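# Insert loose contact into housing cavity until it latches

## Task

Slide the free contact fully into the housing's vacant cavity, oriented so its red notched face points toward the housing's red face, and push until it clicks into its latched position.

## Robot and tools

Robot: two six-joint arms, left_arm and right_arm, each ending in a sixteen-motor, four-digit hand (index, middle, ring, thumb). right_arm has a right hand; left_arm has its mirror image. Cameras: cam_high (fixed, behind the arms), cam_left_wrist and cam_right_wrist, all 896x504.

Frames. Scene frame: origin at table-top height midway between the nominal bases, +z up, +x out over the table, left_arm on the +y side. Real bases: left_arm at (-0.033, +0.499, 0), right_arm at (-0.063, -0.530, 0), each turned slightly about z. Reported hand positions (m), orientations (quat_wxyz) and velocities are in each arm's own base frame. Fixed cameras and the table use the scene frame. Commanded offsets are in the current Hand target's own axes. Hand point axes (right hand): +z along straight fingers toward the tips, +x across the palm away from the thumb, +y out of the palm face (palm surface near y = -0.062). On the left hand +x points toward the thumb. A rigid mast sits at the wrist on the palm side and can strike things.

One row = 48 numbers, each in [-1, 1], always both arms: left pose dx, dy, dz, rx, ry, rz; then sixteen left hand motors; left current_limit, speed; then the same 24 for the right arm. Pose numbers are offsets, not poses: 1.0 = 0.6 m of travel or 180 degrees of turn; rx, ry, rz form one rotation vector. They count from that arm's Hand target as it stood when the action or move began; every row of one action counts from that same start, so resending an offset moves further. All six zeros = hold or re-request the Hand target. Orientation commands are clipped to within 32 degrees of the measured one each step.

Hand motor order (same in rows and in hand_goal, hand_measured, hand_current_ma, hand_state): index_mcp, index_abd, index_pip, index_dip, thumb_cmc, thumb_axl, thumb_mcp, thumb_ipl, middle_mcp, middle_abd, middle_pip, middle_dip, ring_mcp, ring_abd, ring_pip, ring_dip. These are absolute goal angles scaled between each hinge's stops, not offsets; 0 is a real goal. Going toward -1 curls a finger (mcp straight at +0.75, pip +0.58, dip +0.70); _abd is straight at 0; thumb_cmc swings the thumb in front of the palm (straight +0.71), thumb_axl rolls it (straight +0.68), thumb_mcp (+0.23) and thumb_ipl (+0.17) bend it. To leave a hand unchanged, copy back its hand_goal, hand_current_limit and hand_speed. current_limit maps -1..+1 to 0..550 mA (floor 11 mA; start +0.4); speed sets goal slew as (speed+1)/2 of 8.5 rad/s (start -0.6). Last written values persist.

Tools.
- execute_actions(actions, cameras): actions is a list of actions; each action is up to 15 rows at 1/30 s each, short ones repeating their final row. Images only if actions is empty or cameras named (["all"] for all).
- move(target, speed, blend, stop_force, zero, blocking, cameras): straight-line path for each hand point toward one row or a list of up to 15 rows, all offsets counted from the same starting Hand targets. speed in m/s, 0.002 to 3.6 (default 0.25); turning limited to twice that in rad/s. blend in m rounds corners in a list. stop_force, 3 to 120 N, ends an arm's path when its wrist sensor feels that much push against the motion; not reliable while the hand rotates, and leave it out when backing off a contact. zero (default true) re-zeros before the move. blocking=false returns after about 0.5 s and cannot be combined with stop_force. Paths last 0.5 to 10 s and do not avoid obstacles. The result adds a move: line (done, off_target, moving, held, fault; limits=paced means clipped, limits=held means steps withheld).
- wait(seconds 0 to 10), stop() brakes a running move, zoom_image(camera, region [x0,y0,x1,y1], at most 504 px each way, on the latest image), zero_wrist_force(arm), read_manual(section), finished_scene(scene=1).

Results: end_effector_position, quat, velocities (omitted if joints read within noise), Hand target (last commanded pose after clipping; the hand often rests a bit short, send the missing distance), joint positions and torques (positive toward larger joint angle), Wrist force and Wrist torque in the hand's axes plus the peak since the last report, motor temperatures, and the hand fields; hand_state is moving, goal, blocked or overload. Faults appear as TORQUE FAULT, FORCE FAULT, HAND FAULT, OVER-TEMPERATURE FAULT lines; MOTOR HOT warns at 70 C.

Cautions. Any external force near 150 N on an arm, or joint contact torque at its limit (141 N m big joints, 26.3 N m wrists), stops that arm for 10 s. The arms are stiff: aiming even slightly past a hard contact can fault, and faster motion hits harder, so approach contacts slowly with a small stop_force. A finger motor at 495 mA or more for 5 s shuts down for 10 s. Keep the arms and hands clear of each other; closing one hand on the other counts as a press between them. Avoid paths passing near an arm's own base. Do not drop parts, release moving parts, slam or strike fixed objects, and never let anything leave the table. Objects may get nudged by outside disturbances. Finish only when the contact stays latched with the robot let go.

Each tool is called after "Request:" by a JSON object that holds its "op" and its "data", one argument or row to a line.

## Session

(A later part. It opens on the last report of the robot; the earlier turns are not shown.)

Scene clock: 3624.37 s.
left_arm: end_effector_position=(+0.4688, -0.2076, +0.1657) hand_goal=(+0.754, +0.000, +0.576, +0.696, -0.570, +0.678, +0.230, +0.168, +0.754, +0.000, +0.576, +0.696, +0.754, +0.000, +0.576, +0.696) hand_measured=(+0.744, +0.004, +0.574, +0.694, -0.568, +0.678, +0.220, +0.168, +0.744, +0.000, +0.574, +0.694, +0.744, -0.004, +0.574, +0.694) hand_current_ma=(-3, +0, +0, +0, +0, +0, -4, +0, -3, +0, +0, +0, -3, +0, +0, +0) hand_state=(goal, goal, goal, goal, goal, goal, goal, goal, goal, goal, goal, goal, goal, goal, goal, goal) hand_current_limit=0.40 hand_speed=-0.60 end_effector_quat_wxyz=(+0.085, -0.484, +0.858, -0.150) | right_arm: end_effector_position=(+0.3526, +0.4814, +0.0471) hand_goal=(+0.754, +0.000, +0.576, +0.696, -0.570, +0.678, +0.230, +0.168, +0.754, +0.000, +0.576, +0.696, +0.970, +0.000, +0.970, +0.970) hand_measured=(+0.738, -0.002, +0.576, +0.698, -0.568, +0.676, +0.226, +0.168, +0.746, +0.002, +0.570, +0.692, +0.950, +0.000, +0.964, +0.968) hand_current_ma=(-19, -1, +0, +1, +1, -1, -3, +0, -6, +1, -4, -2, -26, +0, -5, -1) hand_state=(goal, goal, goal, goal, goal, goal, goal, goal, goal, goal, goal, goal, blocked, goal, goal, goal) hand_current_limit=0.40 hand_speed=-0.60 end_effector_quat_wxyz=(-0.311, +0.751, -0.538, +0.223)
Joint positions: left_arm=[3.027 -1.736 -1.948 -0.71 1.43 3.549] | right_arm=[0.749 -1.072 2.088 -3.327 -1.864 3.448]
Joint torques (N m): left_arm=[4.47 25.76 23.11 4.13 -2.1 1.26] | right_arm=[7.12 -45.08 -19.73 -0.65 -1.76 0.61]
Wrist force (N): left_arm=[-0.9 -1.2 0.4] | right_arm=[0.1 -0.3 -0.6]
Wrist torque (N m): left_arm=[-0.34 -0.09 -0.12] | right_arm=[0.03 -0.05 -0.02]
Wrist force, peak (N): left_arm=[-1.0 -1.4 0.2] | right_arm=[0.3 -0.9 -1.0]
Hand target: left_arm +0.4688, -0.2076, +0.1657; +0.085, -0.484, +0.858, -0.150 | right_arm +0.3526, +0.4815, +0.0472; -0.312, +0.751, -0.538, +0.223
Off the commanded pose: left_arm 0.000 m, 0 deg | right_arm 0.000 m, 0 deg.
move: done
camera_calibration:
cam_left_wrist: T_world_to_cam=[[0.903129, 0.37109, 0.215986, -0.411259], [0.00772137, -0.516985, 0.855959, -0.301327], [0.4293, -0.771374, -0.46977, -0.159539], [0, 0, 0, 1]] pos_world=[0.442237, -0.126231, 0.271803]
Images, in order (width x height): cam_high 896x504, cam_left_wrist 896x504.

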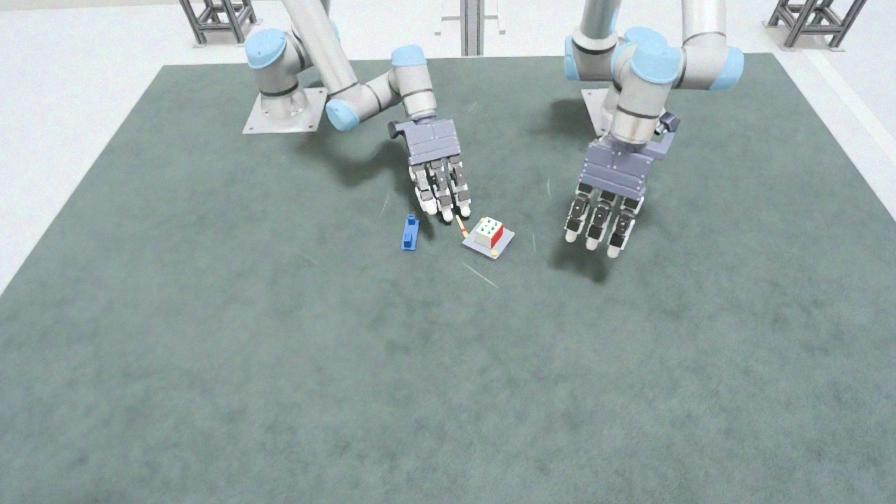

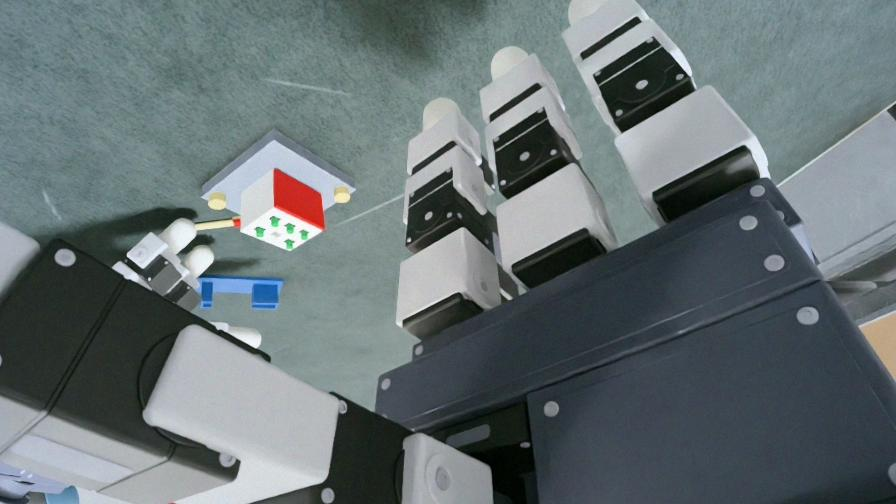

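Request:
{"op": "move", "data": {
  "target": [0,0,0,0,0,0,0.754,0,0.576,0.696,-0.571,0.678,0.23,0.168,0.754,0,0.576,0.696,0.754,0,0.576,0.696,0.4,-0.6,0,-0.0015,0.0220,0,0,0,0.754,0,0.576,0.696,-0.571,0.678,0.23,0.168,0.754,0,0.576,0.696,0.97,0,0.97,0.97,0.4,-0.6],
  "speed": 0.012,
  "stop_force": 4,
  "cameras": ["cam_high","cam_left_wrist"]
}}

Request:
{"op": "zoom_image", "data": {
  "camera": "cam_high",
  "region": [430, 190, 490, 250]
}}

Request:
{"op": "zoom_image", "data": {
  "camera": "cam_left_wrist",
  "region": [160, 190, 260, 290]
}}

Scene clock: 3636.73 s.
left_arm: end_effector_position=(+0.4688, -0.2076, +0.1657) hand_goal=(+0.754, +0.000, +0.576, +0.696, -0.570, +0.678, +0.230, +0.168, +0.754, +0.000, +0.576, +0.696, +0.754, +0.000, +0.576, +0.696) hand_measured=(+0.744, +0.004, +0.574, +0.694, -0.568, +0.678, +0.220, +0.168, +0.744, +0.000, +0.574, +0.694, +0.744, -0.004, +0.574, +0.694) hand_current_ma=(-3, +0, +0, +0, +0, +0, -4, +0, -3, +0, +0, +0, -3, +0, +0, +0) hand_state=(goal, goal, goal, goal, goal, goal, goal, goal, goal, goal, goal, goal, goal, goal, goal, goal) hand_current_limit=0.40 hand_speed=-0.60 end_effector_quat_wxyz=(+0.085, -0.484, +0.858, -0.150) | right_arm: end_effector_position=(+0.3621, +0.4847, +0.0385) hand_goal=(+0.754, +0.000, +0.576, +0.696, -0.570, +0.678, +0.230, +0.168, +0.754, +0.000, +0.576, +0.696, +0.970, +0.000, +0.970, +0.970) hand_measured=(+0.738, -0.002, +0.576, +0.698, -0.568, +0.676, +0.226, +0.168, +0.746, +0.002, +0.570, +0.692, +0.950, +0.000, +0.964, +0.968) hand_current_ma=(-17, -1, +0, +0, +1, -1, -3, +0, -6, +1, -3, -2, -25, +0, -5, -1) hand_state=(goal, goal, goal, goal, goal, goal, goal, goal, goal, goal, goal, goal, blocked, goal, goal, goal) hand_current_limit=0.40 hand_speed=-0.60 end_effector_quat_wxyz=(-0.312, +0.751, -0.538, +0.223)
Joint positions: left_arm=[3.027 -1.736 -1.948 -0.71 1.43 3.549] | right_arm=[0.741 -1.04 2.067 -3.34 -1.858 3.442]
Joint torques (N m): left_arm=[4.28 25.82 23.18 4.15 -1.72 1.07] | right_arm=[7.1 -46.88 -6.68 -0.8 -1.95 0.6]
Wrist force (N): left_arm=[-0.9 -1.1 0.3] | right_arm=[0.3 -0.5 -1.6]
Wrist torque (N m): left_arm=[-0.31 -0.08 -0.13] | right_arm=[0.10 -0.10 0.10]
Wrist force, peak (N): left_arm=[-1.0 -1.4 0.1] | right_arm=[0.3 -0.5 -2.0]
Hand target: left_arm +0.4688, -0.2076, +0.1657; +0.085, -0.484, +0.858, -0.150 | right_arm +0.3621, +0.4847, +0.0385; -0.312, +0.751, -0.538, +0.223
Off the commanded pose: left_arm 0.000 m, 0 deg | right_arm 0.000 m, 0 deg.
move: done
camera_calibration:
cam_left_wrist: T_world_to_cam=[[0.903129, 0.37109, 0.215986, -0.411259], [0.00772137, -0.516985, 0.855959, -0.301327], [0.4293, -0.771374, -0.46977, -0.159539], [0, 0, 0, 1]] pos_world=[0.442237, -0.126231, 0.271803]
Images, in order (width x height): cam_high 896x504, cam_left_wrist 896x504.

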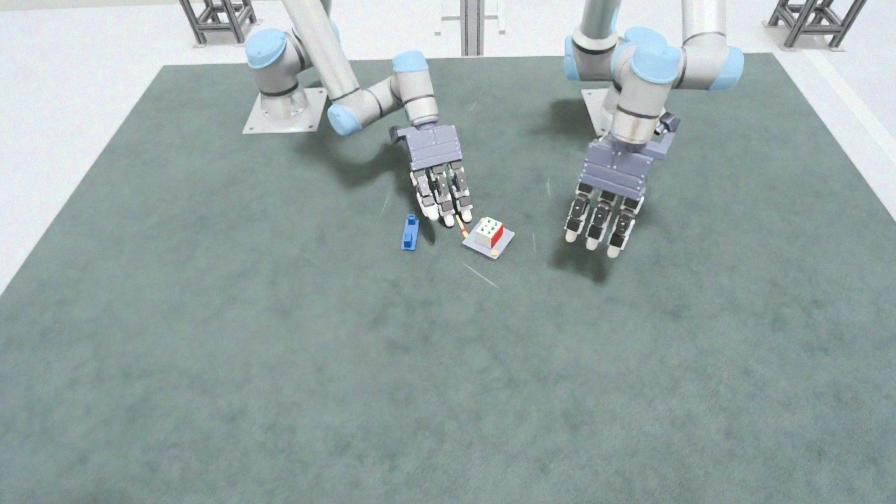

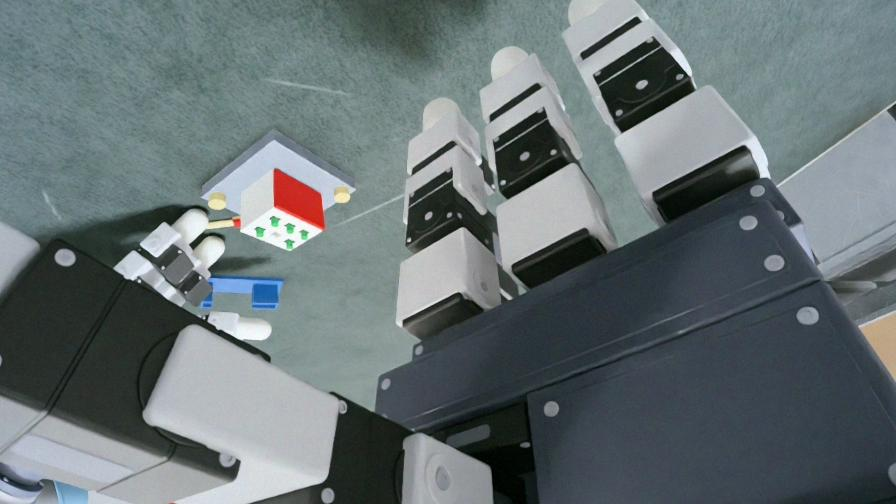

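Scaled by 8.400 from the camera's 896x504 image, which has a finer 1280x720 frame.

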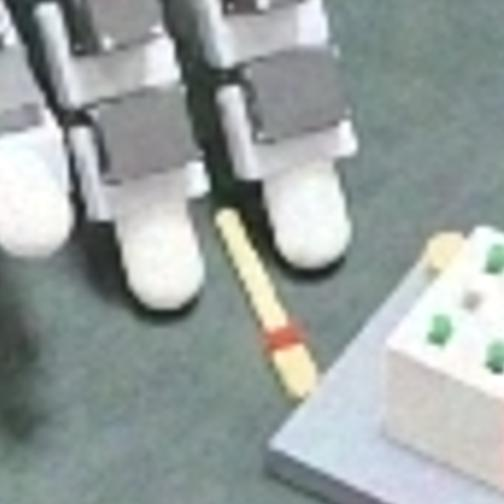

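Scaled by 5.040 from the camera's 896x504 image, which has a finer 1280x720 frame.

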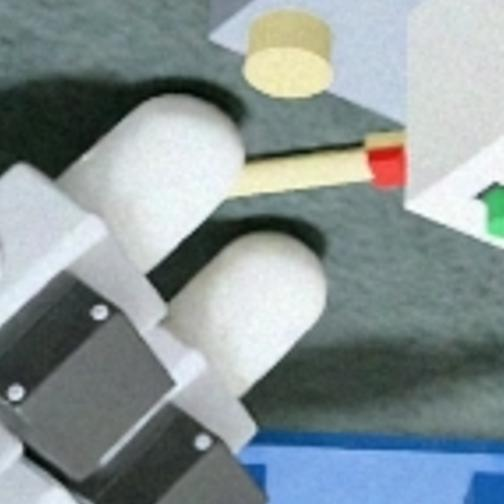

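Request:
{"op": "execute_actions", "data": {
  "actions": [
    [[0,0,0,0,0,0,0.754,0,0.576,0.696,-0.571,0.678,0.23,0.168,0.754,0,0.576,0.696,0.754,0,0.576,0.696,0.4,-0.6,0,0,0,0,0,0,0.754,-0.2,0.576,0.696,-0.571,0.678,0.23,0.168,0.754,0.2,0.576,0.696,0.97,0,0.97,0.97,-0.2,-0.95]],
    [[0,0,0,0,0,0,0.754,0,0.576,0.696,-0.571,0.678,0.23,0.168,0.754,0,0.576,0.696,0.754,0,0.576,0.696,0.4,-0.6,0,0,0,0,0,0,0.754,-0.2,0.576,0.696,-0.571,0.678,0.23,0.168,0.754,0.2,0.576,0.696,0.97,0,0.97,0.97,-0.2,-0.95]]
  ],
  "cameras": ["cam_high"]
}}

Request:
{"op": "zoom_image", "data": {
  "camera": "cam_high",
  "region": [430, 190, 490, 250]
}}

Scene clock: 3645.13 s.
left_arm: end_effector_position=(+0.4688, -0.2076, +0.1657) hand_goal=(+0.754, +0.000, +0.576, +0.696, -0.570, +0.678, +0.230, +0.168, +0.754, +0.000, +0.576, +0.696, +0.754, +0.000, +0.576, +0.696) hand_measured=(+0.744, +0.004, +0.574, +0.694, -0.568, +0.678, +0.220, +0.168, +0.744, +0.000, +0.574, +0.694, +0.744, -0.004, +0.574, +0.694) hand_current_ma=(-3, +0, +0, +0, +0, +0, -4, +0, -3, +0, +0, +0, -3, +0, +0, +0) hand_state=(goal, goal, goal, goal, goal, goal, goal, goal, goal, goal, goal, goal, goal, goal, goal, goal) hand_current_limit=0.40 hand_speed=-0.60 end_effector_quat_wxyz=(+0.085, -0.484, +0.858, -0.150) | right_arm: end_effector_position=(+0.3621, +0.4847, +0.0385) hand_goal=(+0.754, -0.200, +0.576, +0.696, -0.570, +0.678, +0.230, +0.168, +0.754, +0.200, +0.576, +0.696, +0.970, +0.000, +0.970, +0.970) hand_measured=(+0.740, -0.100, +0.576, +0.698, -0.568, +0.676, +0.226, +0.168, +0.746, +0.098, +0.570, +0.692, +0.950, +0.000, +0.964, +0.968) hand_current_ma=(-16, +217, +0, +0, +1, -1, -3, +0, -6, -220, -3, -2, -25, +0, -5, -1) hand_state=(goal, blocked, goal, goal, goal, goal, goal, goal, goal, blocked, goal, goal, blocked, goal, goal, goal) hand_current_limit=-0.20 hand_speed=-0.95 end_effector_quat_wxyz=(-0.312, +0.751, -0.538, +0.223)
Joint positions: left_arm=[3.027 -1.736 -1.948 -0.71 1.43 3.549] | right_arm=[0.741 -1.04 2.067 -3.34 -1.858 3.442]
Joint torques (N m): left_arm=[2.86 25.74 22.68 4.35 -1.78 1.23] | right_arm=[4.72 -47.05 -5.34 -1.17 -2.11 0.61]
Wrist force (N): left_arm=[-1.1 -1.1 0.2] | right_arm=[0.1 -0.5 -0.5]
Wrist torque (N m): left_arm=[-0.32 -0.07 -0.15] | right_arm=[-0.01 -0.06 0.07]
Wrist force, peak (N): left_arm=[-1.2 -1.2 0.2] | right_arm=[0.3 -0.5 -1.8]
Hand target: left_arm +0.4688, -0.2076, +0.1657; +0.085, -0.484, +0.858, -0.150 | right_arm +0.3621, +0.4847, +0.0385; -0.312, +0.751, -0.538, +0.223
Off the commanded pose: left_arm 0.000 m, 0 deg | right_arm 0.000 m, 0 deg.
Images, in order (width x height): cam_high 896x504.

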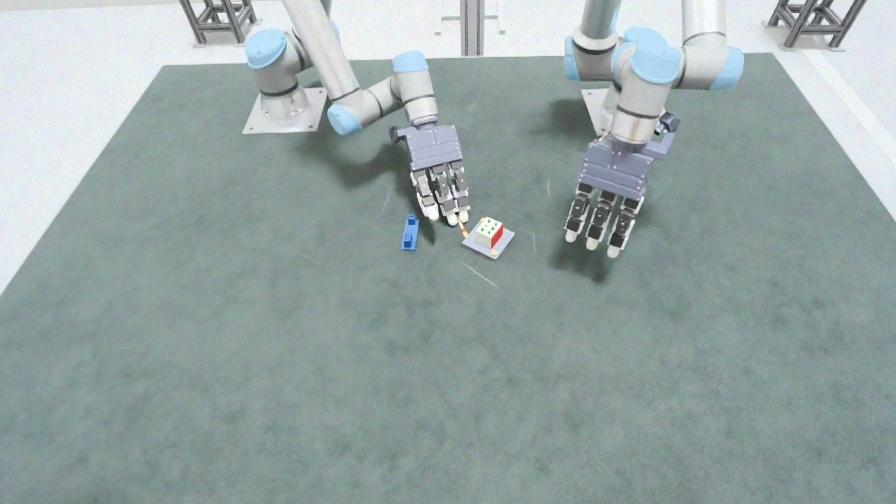

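Scaled by 8.400 from the camera's 896x504 image, which has a finer 1280x720 frame.

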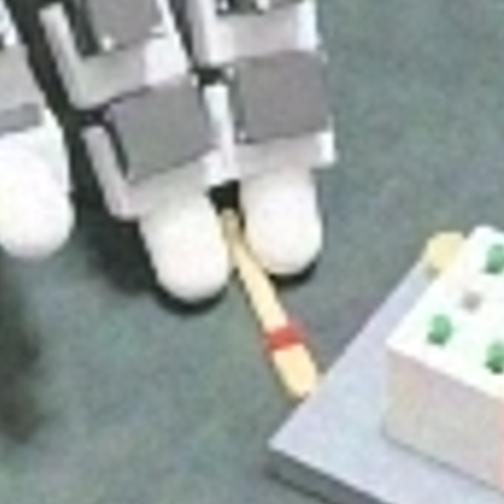

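Request:
{"op": "move", "data": {
  "target": [0,0,0,0,0,0,0.754,0,0.576,0.696,-0.571,0.678,0.23,0.168,0.754,0,0.576,0.696,0.754,0,0.576,0.696,0.4,-0.6,0,0.0884,-0.0884,0,0,0,0.754,-0.2,0.576,0.696,-0.571,0.678,0.23,0.168,0.754,0.2,0.576,0.696,0.97,0,0.97,0.97,-0.2,-0.95],
  "speed": 0.03,
  "cameras": ["cam_high","cam_left_wrist"]
}}

Request:
{"op": "zoom_image", "data": {
  "camera": "cam_high",
  "region": [420, 180, 480, 240]
}}

Scene clock: 3654.37 s.
left_arm: end_effector_position=(+0.4688, -0.2076, +0.1657) hand_goal=(+0.754, +0.000, +0.576, +0.696, -0.570, +0.678, +0.230, +0.168, +0.754, +0.000, +0.576, +0.696, +0.754, +0.000, +0.576, +0.696) hand_measured=(+0.744, +0.004, +0.574, +0.694, -0.568, +0.678, +0.220, +0.168, +0.744, +0.000, +0.574, +0.694, +0.744, -0.004, +0.574, +0.694) hand_current_ma=(-3, +0, +0, +0, +0, +0, -4, +0, -3, +0, +0, +0, -3, +0, +0, +0) hand_state=(goal, goal, goal, goal, goal, goal, goal, goal, goal, goal, goal, goal, goal, goal, goal, goal) hand_current_limit=0.40 hand_speed=-0.60 end_effector_quat_wxyz=(+0.085, -0.484, +0.858, -0.150) | right_arm: end_effector_position=(+0.2909, +0.4605, +0.0386) hand_goal=(+0.754, -0.200, +0.576, +0.696, -0.570, +0.678, +0.230, +0.168, +0.754, +0.200, +0.576, +0.696, +0.970, +0.000, +0.970, +0.970) hand_measured=(+0.740, -0.100, +0.576, +0.698, -0.568, +0.676, +0.226, +0.168, +0.746, +0.098, +0.570, +0.692, +0.950, +0.000, +0.964, +0.968) hand_current_ma=(-16, +217, +0, +0, +1, -1, -3, +0, -6, -220, -3, -2, -25, +0, -5, -1) hand_state=(goal, blocked, goal, goal, goal, goal, goal, goal, goal, blocked, goal, goal, blocked, goal, goal, goal) hand_current_limit=-0.20 hand_speed=-0.95 end_effector_quat_wxyz=(-0.312, +0.751, -0.538, +0.223)
Joint positions: left_arm=[3.027 -1.736 -1.948 -0.71 1.43 3.549] | right_arm=[0.812 -1.124 2.233 -3.405 -1.905 3.497]
Joint torques (N m): left_arm=[2.69 26.52 23.37 4.03 -1.96 1.27] | right_arm=[-9.64 -26.85 -18.2 -1.99 -0.07 -1]
Wrist force (N): left_arm=[-0.9 -1.2 0.1] | right_arm=[0.3 -0.3 -0.4]
Wrist torque (N m): left_arm=[-0.31 -0.09 -0.13] | right_arm=[0.02 -0.08 -0.03]
Wrist force, peak (N): left_arm=[-1.1 -1.5 0.2] | right_arm=[0.3 -0.6 -0.7]
Hand target: left_arm +0.4688, -0.2076, +0.1657; +0.085, -0.484, +0.858, -0.150 | right_arm +0.2911, +0.4605, +0.0385; -0.312, +0.751, -0.538, +0.223
Off the commanded pose: left_arm 0.000 m, 0 deg | right_arm 0.000 m, 0 deg.
move: done
camera_calibration:
cam_left_wrist: T_world_to_cam=[[0.903129, 0.37109, 0.215986, -0.411259], [0.00772137, -0.516985, 0.855959, -0.301327], [0.4293, -0.771374, -0.46977, -0.159539], [0, 0, 0, 1]] pos_world=[0.442237, -0.126231, 0.271803]
Images, in order (width x height): cam_high 896x504, cam_left_wrist 896x504.

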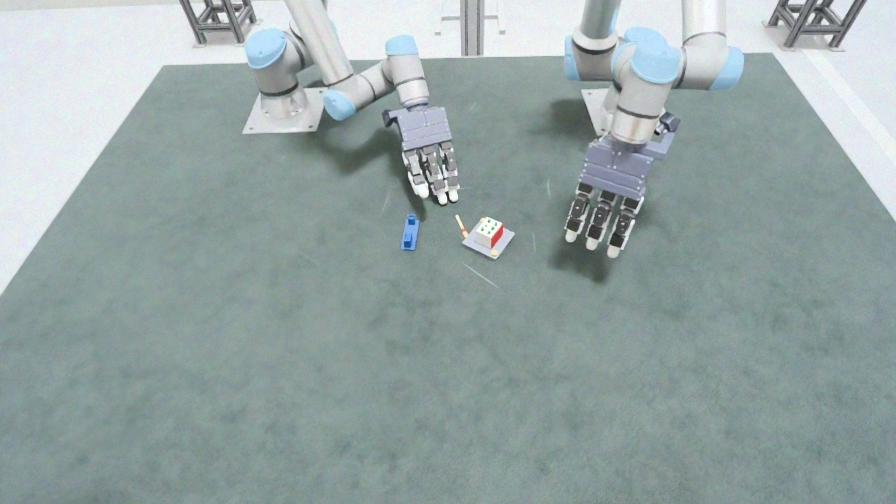

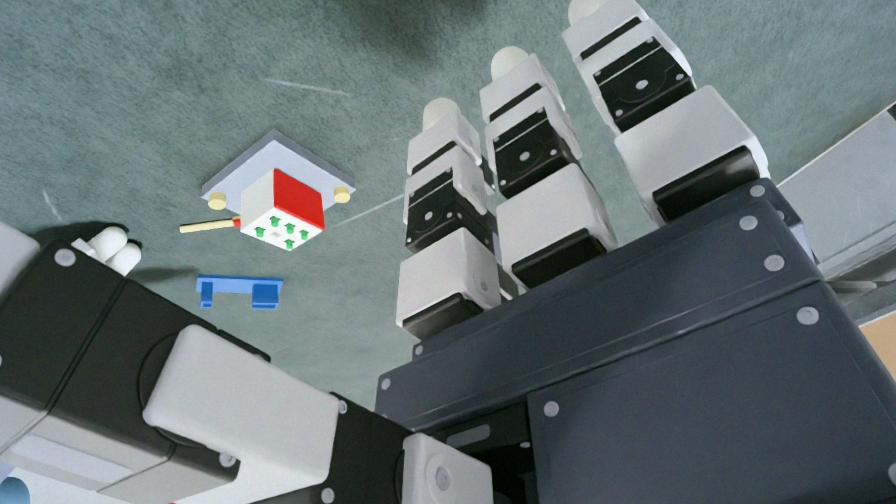

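Scaled by 8.400 from the camera's 896x504 image, which has a finer 1280x720 frame.

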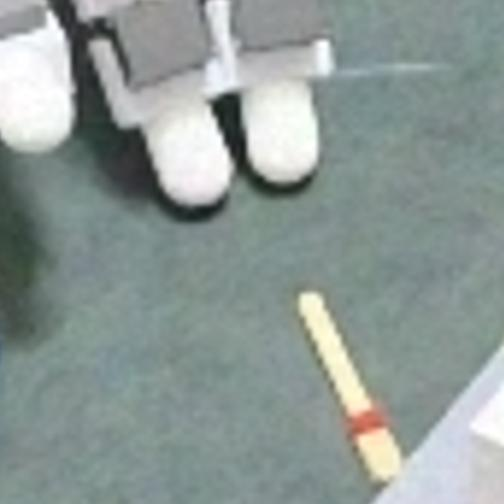

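Request:
{"op": "move", "data": {
  "target": [
    [0,0,0,0,0,0,0.754,0,0.576,0.696,-0.571,0.678,0.23,0.168,0.754,0,0.576,0.696,0.754,0,0.576,0.696,0.4,-0.6,0,-0.0318,-0.0318,0,0,0,0.754,0,0.576,0.696,-0.571,0.678,0.23,0.168,0.754,0,0.576,0.696,0.97,0,0.97,0.97,-0.2,-0.8],
    [0,0,0,0,0,0,0.754,0,0.576,0.696,-0.571,0.678,0.23,0.168,0.754,0,0.576,0.696,0.754,0,0.576,0.696,0.4,-0.6,0.0007,-0.1334,0.0698,0,0,0,0.754,0,0.576,0.696,-0.571,0.678,0.23,0.168,0.754,0,0.576,0.696,0.97,0,0.97,0.97,-0.2,-0.8]
  ],
  "speed": 0.06,
  "cameras": ["cam_high","cam_left_wrist"]
}}

Request:
{"op": "zoom_image", "data": {
  "camera": "cam_high",
  "region": [430, 190, 490, 250]
}}

Scene clock: 3674.10 s.
left_arm: end_effector_position=(+0.4688, -0.2076, +0.1657) hand_goal=(+0.754, +0.000, +0.576, +0.696, -0.570, +0.678, +0.230, +0.168, +0.754, +0.000, +0.576, +0.696, +0.754, +0.000, +0.576, +0.696) hand_measured=(+0.744, +0.004, +0.574, +0.694, -0.568, +0.678, +0.220, +0.168, +0.744, +0.000, +0.574, +0.694, +0.744, -0.004, +0.574, +0.694) hand_current_ma=(-3, +0, +0, +0, +0, +0, -4, +0, -3, +0, +0, +0, -3, +0, +0, +0) hand_state=(goal, goal, goal, goal, goal, goal, goal, goal, goal, goal, goal, goal, goal, goal, goal, goal) hand_current_limit=0.40 hand_speed=-0.60 end_effector_quat_wxyz=(+0.085, -0.484, +0.858, -0.150) | right_arm: end_effector_position=(+0.3729, +0.4878, +0.0654) hand_goal=(+0.754, +0.000, +0.576, +0.696, -0.570, +0.678, +0.230, +0.168, +0.754, +0.000, +0.576, +0.696, +0.970, +0.000, +0.970, +0.970) hand_measured=(+0.740, -0.002, +0.576, +0.698, -0.568, +0.676, +0.226, +0.168, +0.746, +0.004, +0.570, +0.692, +0.950, +0.000, +0.964, +0.968) hand_current_ma=(-16, -1, +0, +0, +1, -1, -3, +0, -6, +1, -3, -2, -25, +0, -5, -1) hand_state=(goal, goal, goal, goal, goal, goal, goal, goal, goal, goal, goal, goal, goal, goal, goal, goal) hand_current_limit=-0.20 hand_speed=-0.80 end_effector_quat_wxyz=(-0.311, +0.751, -0.538, +0.223) end_effector_velocity=(-0.002, +0.000, +0.000) end_effector_angular_velocity=(+0.000, -0.001, +0.001)
Joint positions: left_arm=[3.027 -1.736 -1.948 -0.71 1.43 3.549] | right_arm=[0.731 -1.087 2.034 -3.262 -1.851 3.434]
Joint velocities: left_arm=[within noise] | right_arm=[0.003 -0.003 0.005 -0.003 -0.001 0.001]
Joint torques (N m): left_arm=[2.38 26.13 22.9 4.29 -2.06 1.13] | right_arm=[8.67 -46.45 -7.83 -4.47 -2.22 1.33]
Wrist force (N): left_arm=[-1.1 -1.3 0.3] | right_arm=[0.1 -0.2 -0.9]
Wrist torque (N m): left_arm=[-0.34 -0.06 -0.15] | right_arm=[0.06 -0.04 0.08]
Wrist force, peak (N): left_arm=[-1.3 -1.2 0.2] | right_arm=[0.3 -0.8 -0.9]
Hand target: left_arm +0.4688, -0.2076, +0.1657; +0.085, -0.484, +0.858, -0.150 | right_arm +0.3728, +0.4879, +0.0655; -0.312, +0.751, -0.538, +0.223
Off the commanded pose: left_arm 0.000 m, 0 deg | right_arm 0.000 m, 0 deg.
move: done
camera_calibration:
cam_left_wrist: T_world_to_cam=[[0.903129, 0.37109, 0.215986, -0.411259], [0.00772137, -0.516985, 0.855959, -0.301327], [0.4293, -0.771374, -0.46977, -0.159539], [0, 0, 0, 1]] pos_world=[0.442237, -0.126231, 0.271803]
Images, in order (width x height): cam_high 896x504, cam_left_wrist 896x504.

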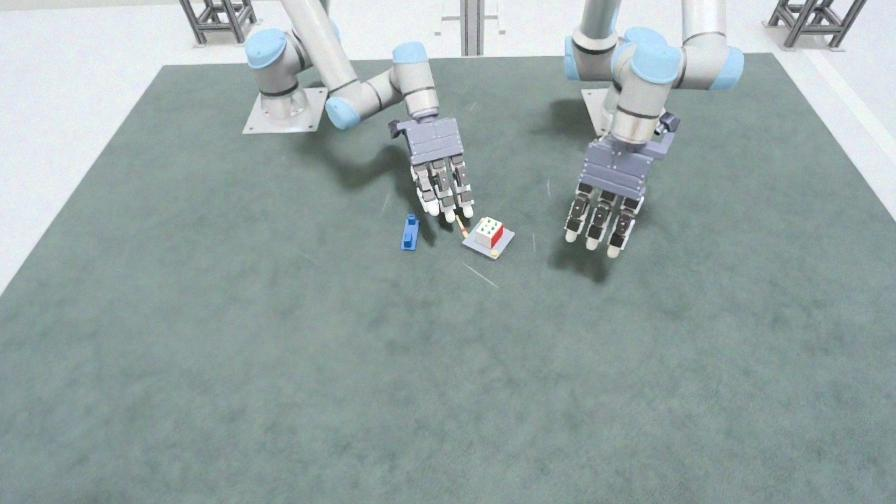

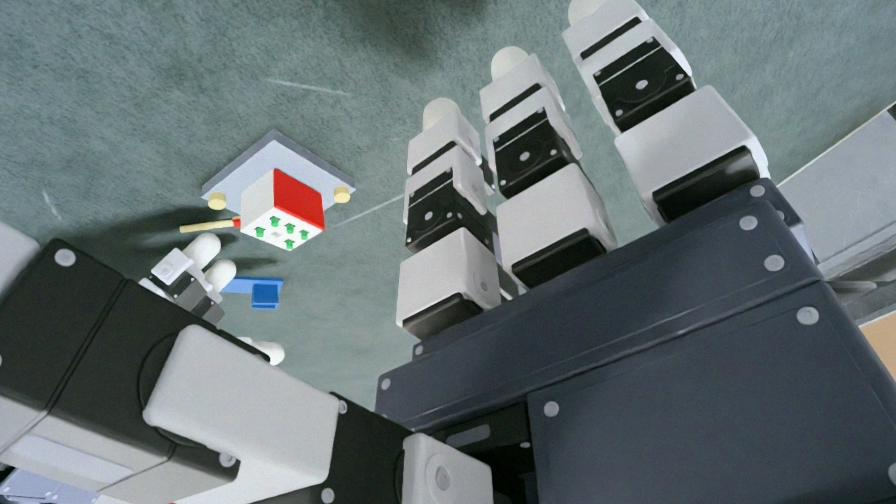

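Scaled by 8.400 from the camera's 896x504 image, which has a finer 1280x720 frame.

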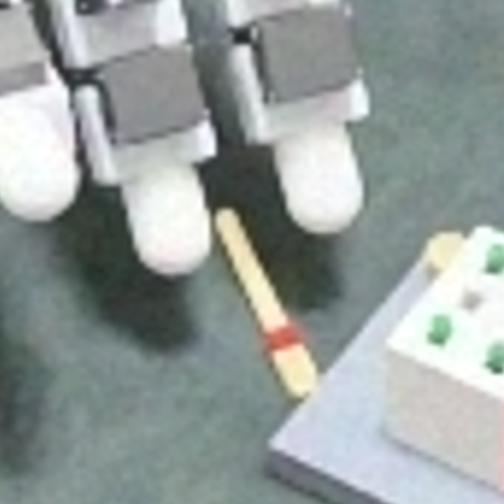

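Request:
{"op": "move", "data": {
  "target": [0,0,0,0,0,0,0.754,0,0.576,0.696,-0.571,0.678,0.23,0.168,0.754,0,0.576,0.696,0.754,0,0.576,0.696,0.4,-0.6,0,0.0318,0.0318,0,0,0,0.754,0,0.576,0.696,-0.571,0.678,0.23,0.168,0.754,0,0.576,0.696,0.97,0,0.97,0.97,-0.2,-0.8],
  "speed": 0.015,
  "stop_force": 4,
  "cameras": ["cam_high","cam_left_wrist"]
}}

Request:
{"op": "execute_actions", "data": {
  "actions": [
    [[0,0,0,0,0,0,0.754,0,0.576,0.696,-0.571,0.678,0.23,0.168,0.754,0,0.576,0.696,0.754,0,0.576,0.696,0.4,-0.6,0,0,0,0,0,0,0.754,-0.11,0.576,0.696,-0.571,0.678,0.23,0.168,0.754,0.11,0.576,0.696,0.97,0,0.97,0.97,-0.2,-0.95]]
  ],
  "cameras": ["cam_high"]
}}

Request:
{"op": "zoom_image", "data": {
  "camera": "cam_high",
  "region": [430, 190, 490, 250]
}}

Scene clock: 3684.83 s.
left_arm: end_effector_position=(+0.4688, -0.2076, +0.1657) hand_goal=(+0.754, +0.000, +0.576, +0.696, -0.570, +0.678, +0.230, +0.168, +0.754, +0.000, +0.576, +0.696, +0.754, +0.000, +0.576, +0.696) hand_measured=(+0.744, +0.004, +0.574, +0.694, -0.568, +0.678, +0.220, +0.168, +0.744, +0.000, +0.574, +0.694, +0.744, -0.004, +0.574, +0.694) hand_current_ma=(-3, +0, +0, +0, +0, +0, -4, +0, -3, +0, +0, +0, -3, +0, +0, +0) hand_state=(goal, goal, goal, goal, goal, goal, goal, goal, goal, goal, goal, goal, goal, goal, goal, goal) hand_current_limit=0.40 hand_speed=-0.60 end_effector_quat_wxyz=(+0.085, -0.484, +0.858, -0.150) | right_arm: end_effector_position=(+0.3728, +0.4879, +0.0385) hand_goal=(+0.754, +0.000, +0.576, +0.696, -0.570, +0.678, +0.230, +0.168, +0.754, +0.000, +0.576, +0.696, +0.970, +0.000, +0.970, +0.970) hand_measured=(+0.740, -0.002, +0.576, +0.698, -0.568, +0.676, +0.226, +0.168, +0.746, +0.004, +0.570, +0.692, +0.950, +0.000, +0.964, +0.968) hand_current_ma=(-15, -1, +0, +0, +1, -1, -3, +0, -6, +1, -3, -2, -25, +0, -5, -1) hand_state=(goal, goal, goal, goal, goal, goal, goal, goal, goal, goal, goal, goal, goal, goal, goal, goal) hand_current_limit=-0.20 hand_speed=-0.80 end_effector_quat_wxyz=(-0.311, +0.751, -0.538, +0.223)
Joint positions: left_arm=[3.027 -1.736 -1.948 -0.71 1.43 3.549] | right_arm=[0.731 -1.028 2.042 -3.329 -1.852 3.435]
Joint torques (N m): left_arm=[1.52 26.63 22.75 4.27 -1.78 1.16] | right_arm=[8.58 -48.53 -15.62 -1.21 -2.14 0.77]
Wrist force (N): left_arm=[-0.7 -1.4 0.0] | right_arm=[0.3 -0.3 -0.9]
Wrist torque (N m): left_arm=[-0.34 -0.11 -0.11] | right_arm=[0.06 -0.07 0.08]
Wrist force, peak (N): left_arm=[-1.0 -1.3 0.5] | right_arm=[0.4 -0.5 -1.2]
Hand target: left_arm +0.4688, -0.2076, +0.1657; +0.085, -0.484, +0.858, -0.150 | right_arm +0.3728, +0.4879, +0.0385; -0.312, +0.751, -0.538, +0.223
Off the commanded pose: left_arm 0.000 m, 0 deg | right_arm 0.000 m, 0 deg.
move: done
camera_calibration:
cam_left_wrist: T_world_to_cam=[[0.903129, 0.37109, 0.215986, -0.411259], [0.00772137, -0.516985, 0.855959, -0.301327], [0.4293, -0.771374, -0.46977, -0.159539], [0, 0, 0, 1]] pos_world=[0.442237, -0.126231, 0.271803]
Images, in order (width x height): cam_high 896x504, cam_left_wrist 896x504.

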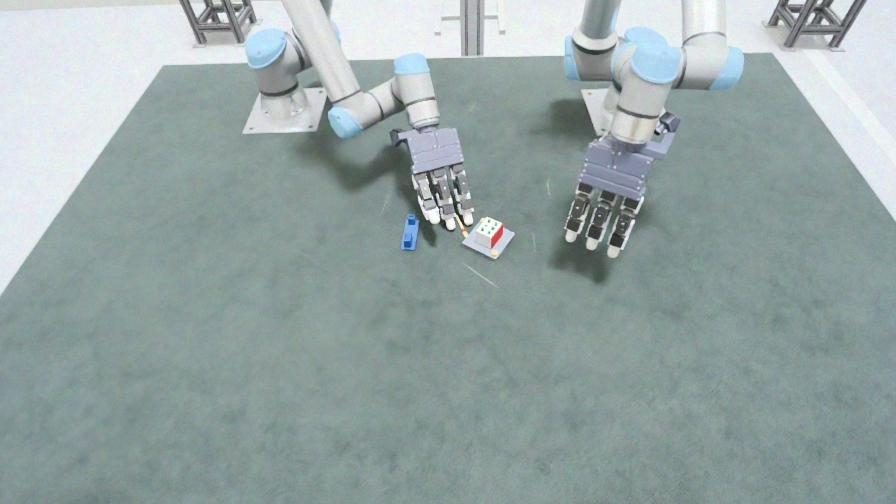

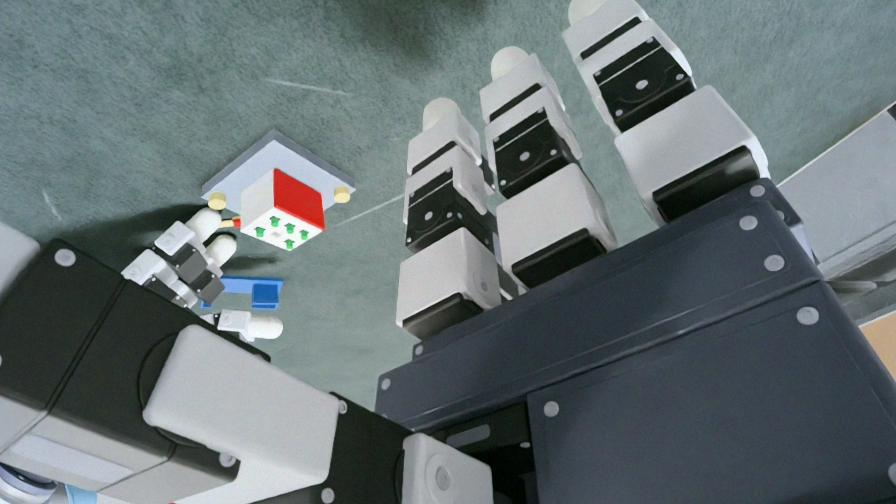

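Scene clock: 3685.53 s.
left_arm: end_effector_position=(+0.4688, -0.2076, +0.1657) hand_goal=(+0.754, +0.000, +0.576, +0.696, -0.570, +0.678, +0.230, +0.168, +0.754, +0.000, +0.576, +0.696, +0.754, +0.000, +0.576, +0.696) hand_measured=(+0.744, +0.004, +0.574, +0.694, -0.568, +0.678, +0.220, +0.168, +0.744, +0.000, +0.574, +0.694, +0.744, -0.004, +0.574, +0.694) hand_current_ma=(-3, +0, +0, +0, +0, +0, -4, +0, -3, +0, +0, +0, -3, +0, +0, +0) hand_state=(goal, goal, goal, goal, goal, goal, goal, goal, goal, goal, goal, goal, goal, goal, goal, goal) hand_current_limit=0.40 hand_speed=-0.60 end_effector_quat_wxyz=(+0.085, -0.484, +0.858, -0.150) | right_arm: end_effector_position=(+0.3728, +0.4879, +0.0385) hand_goal=(+0.754, -0.110, +0.576, +0.696, -0.570, +0.678, +0.230, +0.168, +0.754, +0.110, +0.576, +0.696, +0.970, +0.000, +0.970, +0.970) hand_measured=(+0.740, -0.094, +0.576, +0.698, -0.568, +0.676, +0.226, +0.168, +0.746, +0.092, +0.570, +0.692, +0.950, +0.000, +0.964, +0.968) hand_current_ma=(-15, +14, +0, +0, +1, -1, -3, +0, -6, -15, -3, -2, -25, +0, -5, -1) hand_state=(goal, goal, goal, goal, goal, goal, goal, goal, goal, goal, goal, goal, goal, goal, goal, goal) hand_current_limit=-0.20 hand_speed=-0.95 end_effector_quat_wxyz=(-0.312, +0.751, -0.538, +0.223)
Joint positions: left_arm=[3.027 -1.736 -1.948 -0.71 1.43 3.549] | right_arm=[0.731 -1.028 2.042 -3.329 -1.852 3.435]
Joint torques (N m): left_arm=[2.42 26.46 22.14 3.94 -1.9 0.99] | right_arm=[8.85 -47.59 -17.79 -1.05 -1.92 0.78]
Wrist force (N): left_arm=[-0.8 -1.0 0.3] | right_arm=[0.4 -0.3 -0.5]
Wrist torque (N m): left_arm=[-0.30 -0.10 -0.13] | right_arm=[0.03 -0.08 0.08]
Wrist force, peak (N): left_arm=[-1.2 -1.2 0.2] | right_arm=[0.3 -0.3 -1.1]
Hand target: left_arm +0.4688, -0.2076, +0.1657; +0.085, -0.484, +0.858, -0.150 | right_arm +0.3728, +0.4879, +0.0385; -0.312, +0.751, -0.538, +0.223
Off the commanded pose: left_arm 0.000 m, 0 deg | right_arm 0.000 m, 0 deg.
Images, in order (width x height): cam_high 896x504.

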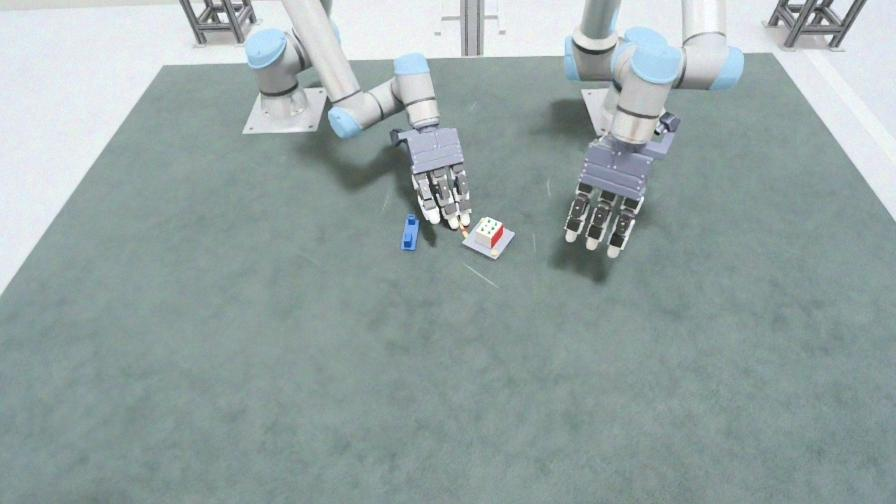

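Scaled by 8.400 from the camera's 896x504 image, which has a finer 1280x720 frame.

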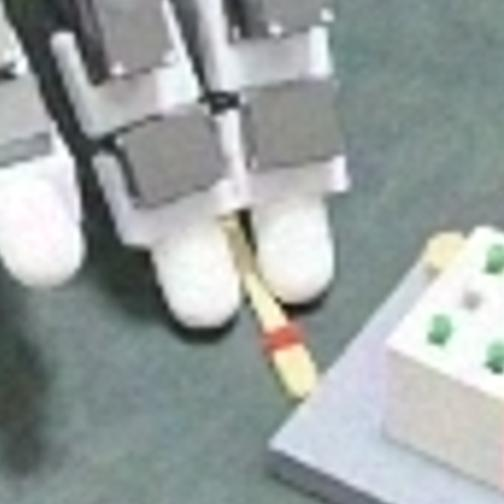

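Request:
{"op": "move", "data": {
  "target": [
    [0,0,0,0,0,0,0.754,0,0.576,0.696,-0.571,0.678,0.23,0.168,0.754,0,0.576,0.696,0.754,0,0.576,0.696,0.4,-0.6,0,-0.0141,0.0141,0,0,0,0.754,-0.11,0.576,0.696,-0.571,0.678,0.23,0.168,0.754,0.11,0.576,0.696,0.97,0,0.97,0.97,-0.2,-0.95],
    [0,0,0,0,0,0,0.754,0,0.576,0.696,-0.571,0.678,0.23,0.168,0.754,0,0.576,0.696,0.754,0,0.576,0.696,0.4,-0.6,0.0705,0.0040,-0.0040,0,0,0,0.754,-0.11,0.576,0.696,-0.571,0.678,0.23,0.168,0.754,0.11,0.576,0.696,0.97,0,0.97,0.97,-0.2,-0.95]
  ],
  "speed": 0.03,
  "cameras": ["cam_high","cam_left_wrist"]
}}

Request:
{"op": "zoom_image", "data": {
  "camera": "cam_high",
  "region": [420, 190, 480, 250]
}}

Scene clock: 3696.47 s.
left_arm: end_effector_position=(+0.4688, -0.2076, +0.1657) hand_goal=(+0.754, +0.000, +0.576, +0.696, -0.570, +0.678, +0.230, +0.168, +0.754, +0.000, +0.576, +0.696, +0.754, +0.000, +0.576, +0.696) hand_measured=(+0.744, +0.004, +0.574, +0.694, -0.568, +0.678, +0.220, +0.168, +0.744, +0.000, +0.574, +0.694, +0.744, -0.004, +0.574, +0.694) hand_current_ma=(-3, +0, +0, +0, +0, +0, -4, +0, -3, +0, +0, +0, -3, +0, +0, +0) hand_state=(goal, goal, goal, goal, goal, goal, goal, goal, goal, goal, goal, goal, goal, goal, goal, goal) hand_current_limit=0.40 hand_speed=-0.60 end_effector_quat_wxyz=(+0.085, -0.484, +0.858, -0.150) | right_arm: end_effector_position=(+0.3833, +0.4467, +0.0386) hand_goal=(+0.754, -0.110, +0.576, +0.696, -0.570, +0.678, +0.230, +0.168, +0.754, +0.110, +0.576, +0.696, +0.970, +0.000, +0.970, +0.970) hand_measured=(+0.740, -0.094, +0.576, +0.698, -0.568, +0.676, +0.226, +0.168, +0.746, +0.092, +0.570, +0.692, +0.950, +0.000, +0.964, +0.968) hand_current_ma=(-15, +14, +0, +0, +1, -1, -3, +0, -6, -15, -3, -2, -25, +0, -5, -1) hand_state=(goal, goal, goal, goal, goal, goal, goal, goal, goal, goal, goal, goal, goal, goal, goal, goal) hand_current_limit=-0.20 hand_speed=-0.95 end_effector_quat_wxyz=(-0.312, +0.751, -0.538, +0.223)
Joint positions: left_arm=[3.027 -1.736 -1.948 -0.71 1.43 3.549] | right_arm=[0.652 -1.063 2.121 -3.388 -1.797 3.375]
Joint torques (N m): left_arm=[1.72 26.58 22.59 4.28 -1.98 1.16] | right_arm=[8.22 -29.58 -17.57 -1.06 -2.06 0.88]
Wrist force (N): left_arm=[-0.8 -1.1 0.1] | right_arm=[0.3 -0.5 -0.6]
Wrist torque (N m): left_arm=[-0.29 -0.11 -0.12] | right_arm=[0.01 -0.07 0.09]
Wrist force, peak (N): left_arm=[-1.4 -1.3 0.1] | right_arm=[-0.1 -0.4 -1.2]
Hand target: left_arm +0.4688, -0.2076, +0.1657; +0.085, -0.484, +0.858, -0.150 | right_arm +0.3833, +0.4468, +0.0385; -0.312, +0.751, -0.538, +0.223
Off the commanded pose: left_arm 0.000 m, 0 deg | right_arm 0.000 m, 0 deg.
move: done
camera_calibration:
cam_left_wrist: T_world_to_cam=[[0.903129, 0.37109, 0.215986, -0.411259], [0.00772137, -0.516985, 0.855959, -0.301327], [0.4293, -0.771374, -0.46977, -0.159539], [0, 0, 0, 1]] pos_world=[0.442237, -0.126231, 0.271803]
Images, in order (width x height): cam_high 896x504, cam_left_wrist 896x504.

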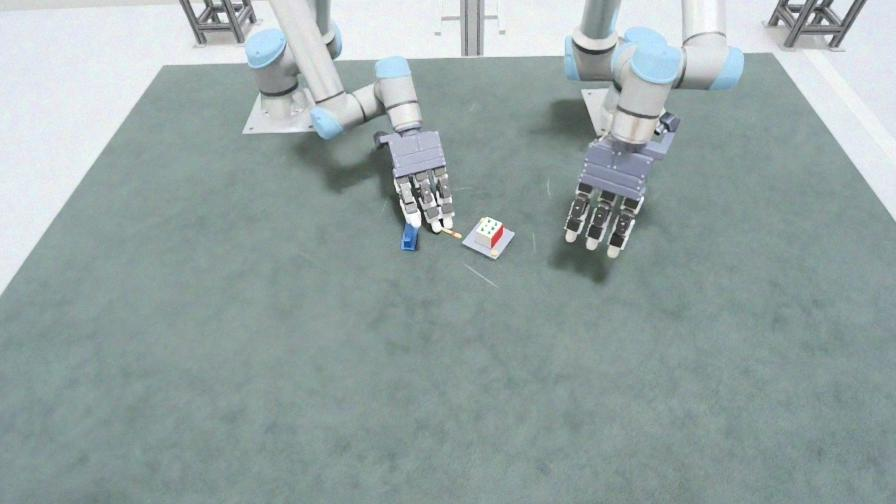

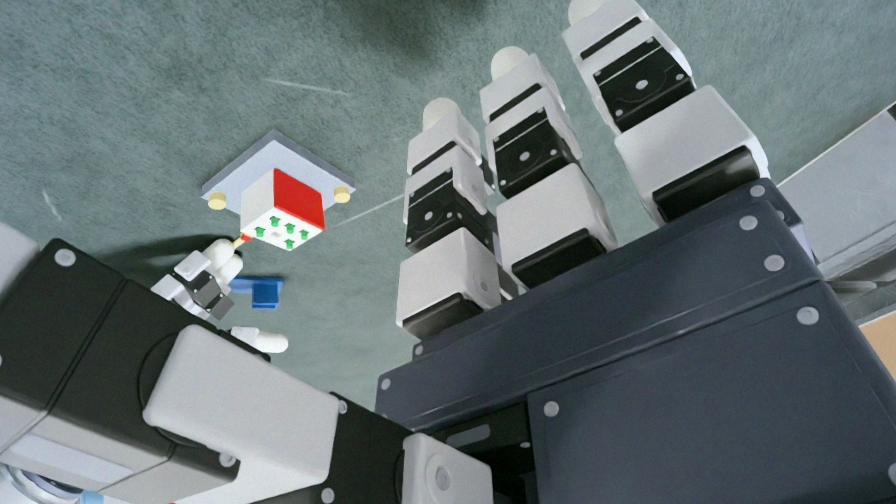

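Scaled by 8.400 from the camera's 896x504 image, which has a finer 1280x720 frame.

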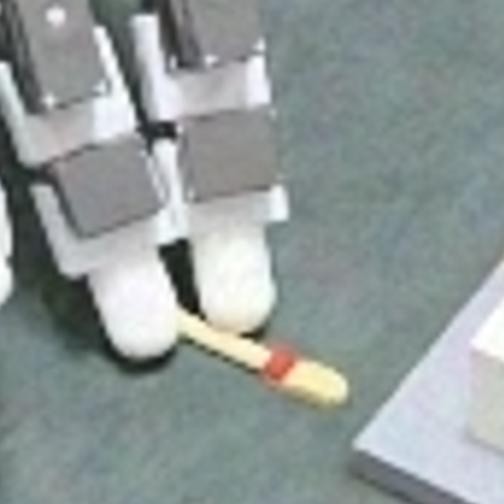

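Request:
{"op": "move", "data": {
  "target": [0,0,0,0,0,0,0.754,0,0.576,0.696,-0.571,0.678,0.23,0.168,0.754,0,0.576,0.696,0.754,0,0.576,0.696,0.4,-0.6,-0.0022,0.0559,-0.0559,0,0,0,0.754,-0.11,0.576,0.696,-0.571,0.678,0.23,0.168,0.754,0.11,0.576,0.696,0.97,0,0.97,0.97,-0.2,-0.95],
  "speed": 0.03,
  "cameras": ["cam_high","cam_left_wrist"]
}}

Request:
{"op": "zoom_image", "data": {
  "camera": "cam_high",
  "region": [420, 190, 480, 250]
}}

Scene clock: 3722.97 s.
left_arm: end_effector_position=(+0.4688, -0.2076, +0.1657) hand_goal=(+0.754, +0.000, +0.576, +0.696, -0.570, +0.678, +0.230, +0.168, +0.754, +0.000, +0.576, +0.696, +0.754, +0.000, +0.576, +0.696) hand_measured=(+0.744, +0.004, +0.574, +0.694, -0.568, +0.678, +0.220, +0.168, +0.744, +0.000, +0.574, +0.694, +0.744, -0.004, +0.574, +0.694) hand_current_ma=(-3, +0, +0, +0, +0, +0, -4, +0, -3, +0, +0, +0, -3, +0, +0, +0) hand_state=(goal, goal, goal, goal, goal, goal, goal, goal, goal, goal, goal, goal, goal, goal, goal, goal) hand_current_limit=0.40 hand_speed=-0.60 end_effector_quat_wxyz=(+0.085, -0.484, +0.858, -0.150) | right_arm: end_effector_position=(+0.3378, +0.4328, +0.0386) hand_goal=(+0.754, -0.110, +0.576, +0.696, -0.570, +0.678, +0.230, +0.168, +0.754, +0.110, +0.576, +0.696, +0.970, +0.000, +0.970, +0.970) hand_measured=(+0.740, -0.094, +0.576, +0.698, -0.568, +0.676, +0.226, +0.168, +0.746, +0.092, +0.570, +0.692, +0.950, +0.000, +0.964, +0.968) hand_current_ma=(-15, +14, +0, +0, +1, -1, -3, +0, -6, -15, -3, -2, -25, +0, -5, -1) hand_state=(goal, goal, goal, goal, goal, goal, goal, goal, goal, goal, goal, goal, goal, goal, goal, goal) hand_current_limit=-0.20 hand_speed=-0.95 end_effector_quat_wxyz=(-0.312, +0.751, -0.538, +0.223)
Joint positions: left_arm=[3.027 -1.736 -1.948 -0.71 1.43 3.549] | right_arm=[0.691 -1.118 2.23 -3.436 -1.824 3.404]
Joint torques (N m): left_arm=[0.49 25.49 22.7 4.2 -1.92 0.86] | right_arm=[-9.41 -26.02 -17.09 -1.31 -0.06 -0.89]
Wrist force (N): left_arm=[-1.1 -1.1 0.2] | right_arm=[0.2 -0.4 -0.5]
Wrist torque (N m): left_arm=[-0.30 -0.06 -0.15] | right_arm=[0.00 -0.08 -0.02]
Wrist force, peak (N): left_arm=[-0.9 -1.5 0.2] | right_arm=[0.4 -1.1 -0.6]
Hand target: left_arm +0.4688, -0.2076, +0.1657; +0.085, -0.484, +0.858, -0.150 | right_arm +0.3379, +0.4327, +0.0385; -0.312, +0.751, -0.538, +0.223
Off the commanded pose: left_arm 0.000 m, 0 deg | right_arm 0.000 m, 0 deg.
move: done
camera_calibration:
cam_left_wrist: T_world_to_cam=[[0.903129, 0.37109, 0.215986, -0.411259], [0.00772137, -0.516985, 0.855959, -0.301327], [0.4293, -0.771374, -0.46977, -0.159539], [0, 0, 0, 1]] pos_world=[0.442237, -0.126231, 0.271803]
Images, in order (width x height): cam_high 896x504, cam_left_wrist 896x504.

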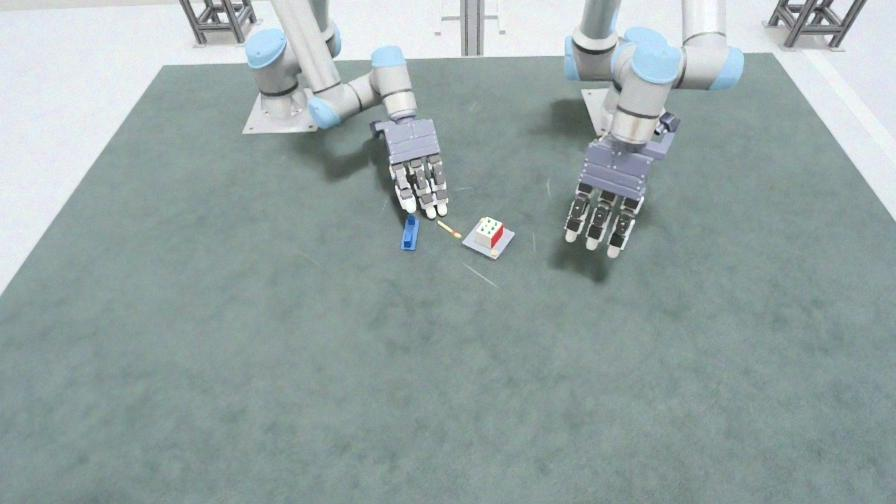

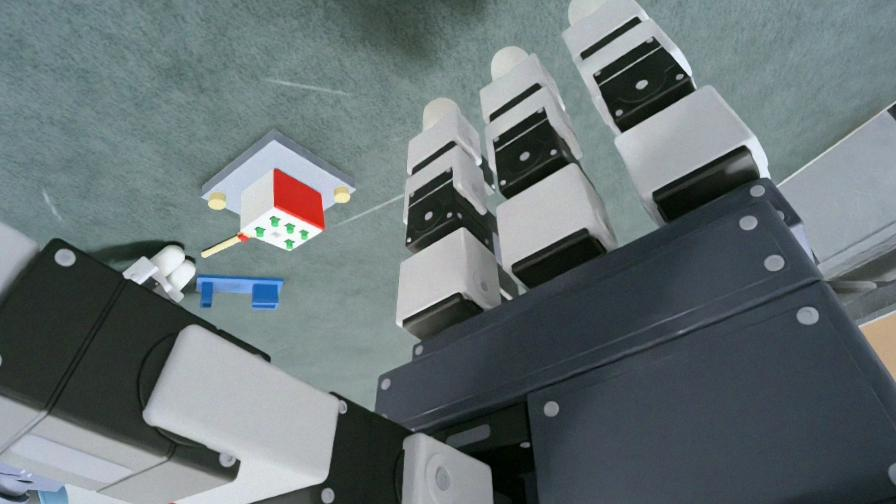

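Scaled by 8.400 from the camera's 896x504 image, which has a finer 1280x720 frame.

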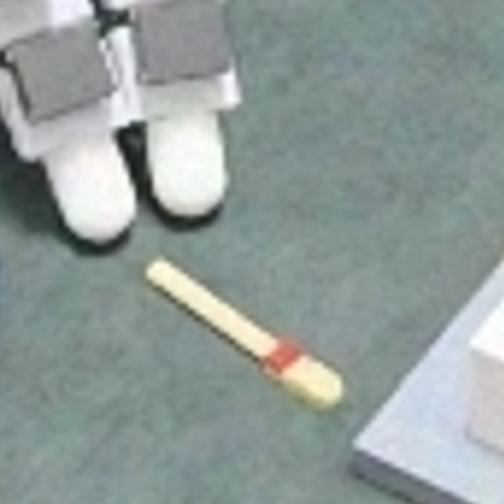

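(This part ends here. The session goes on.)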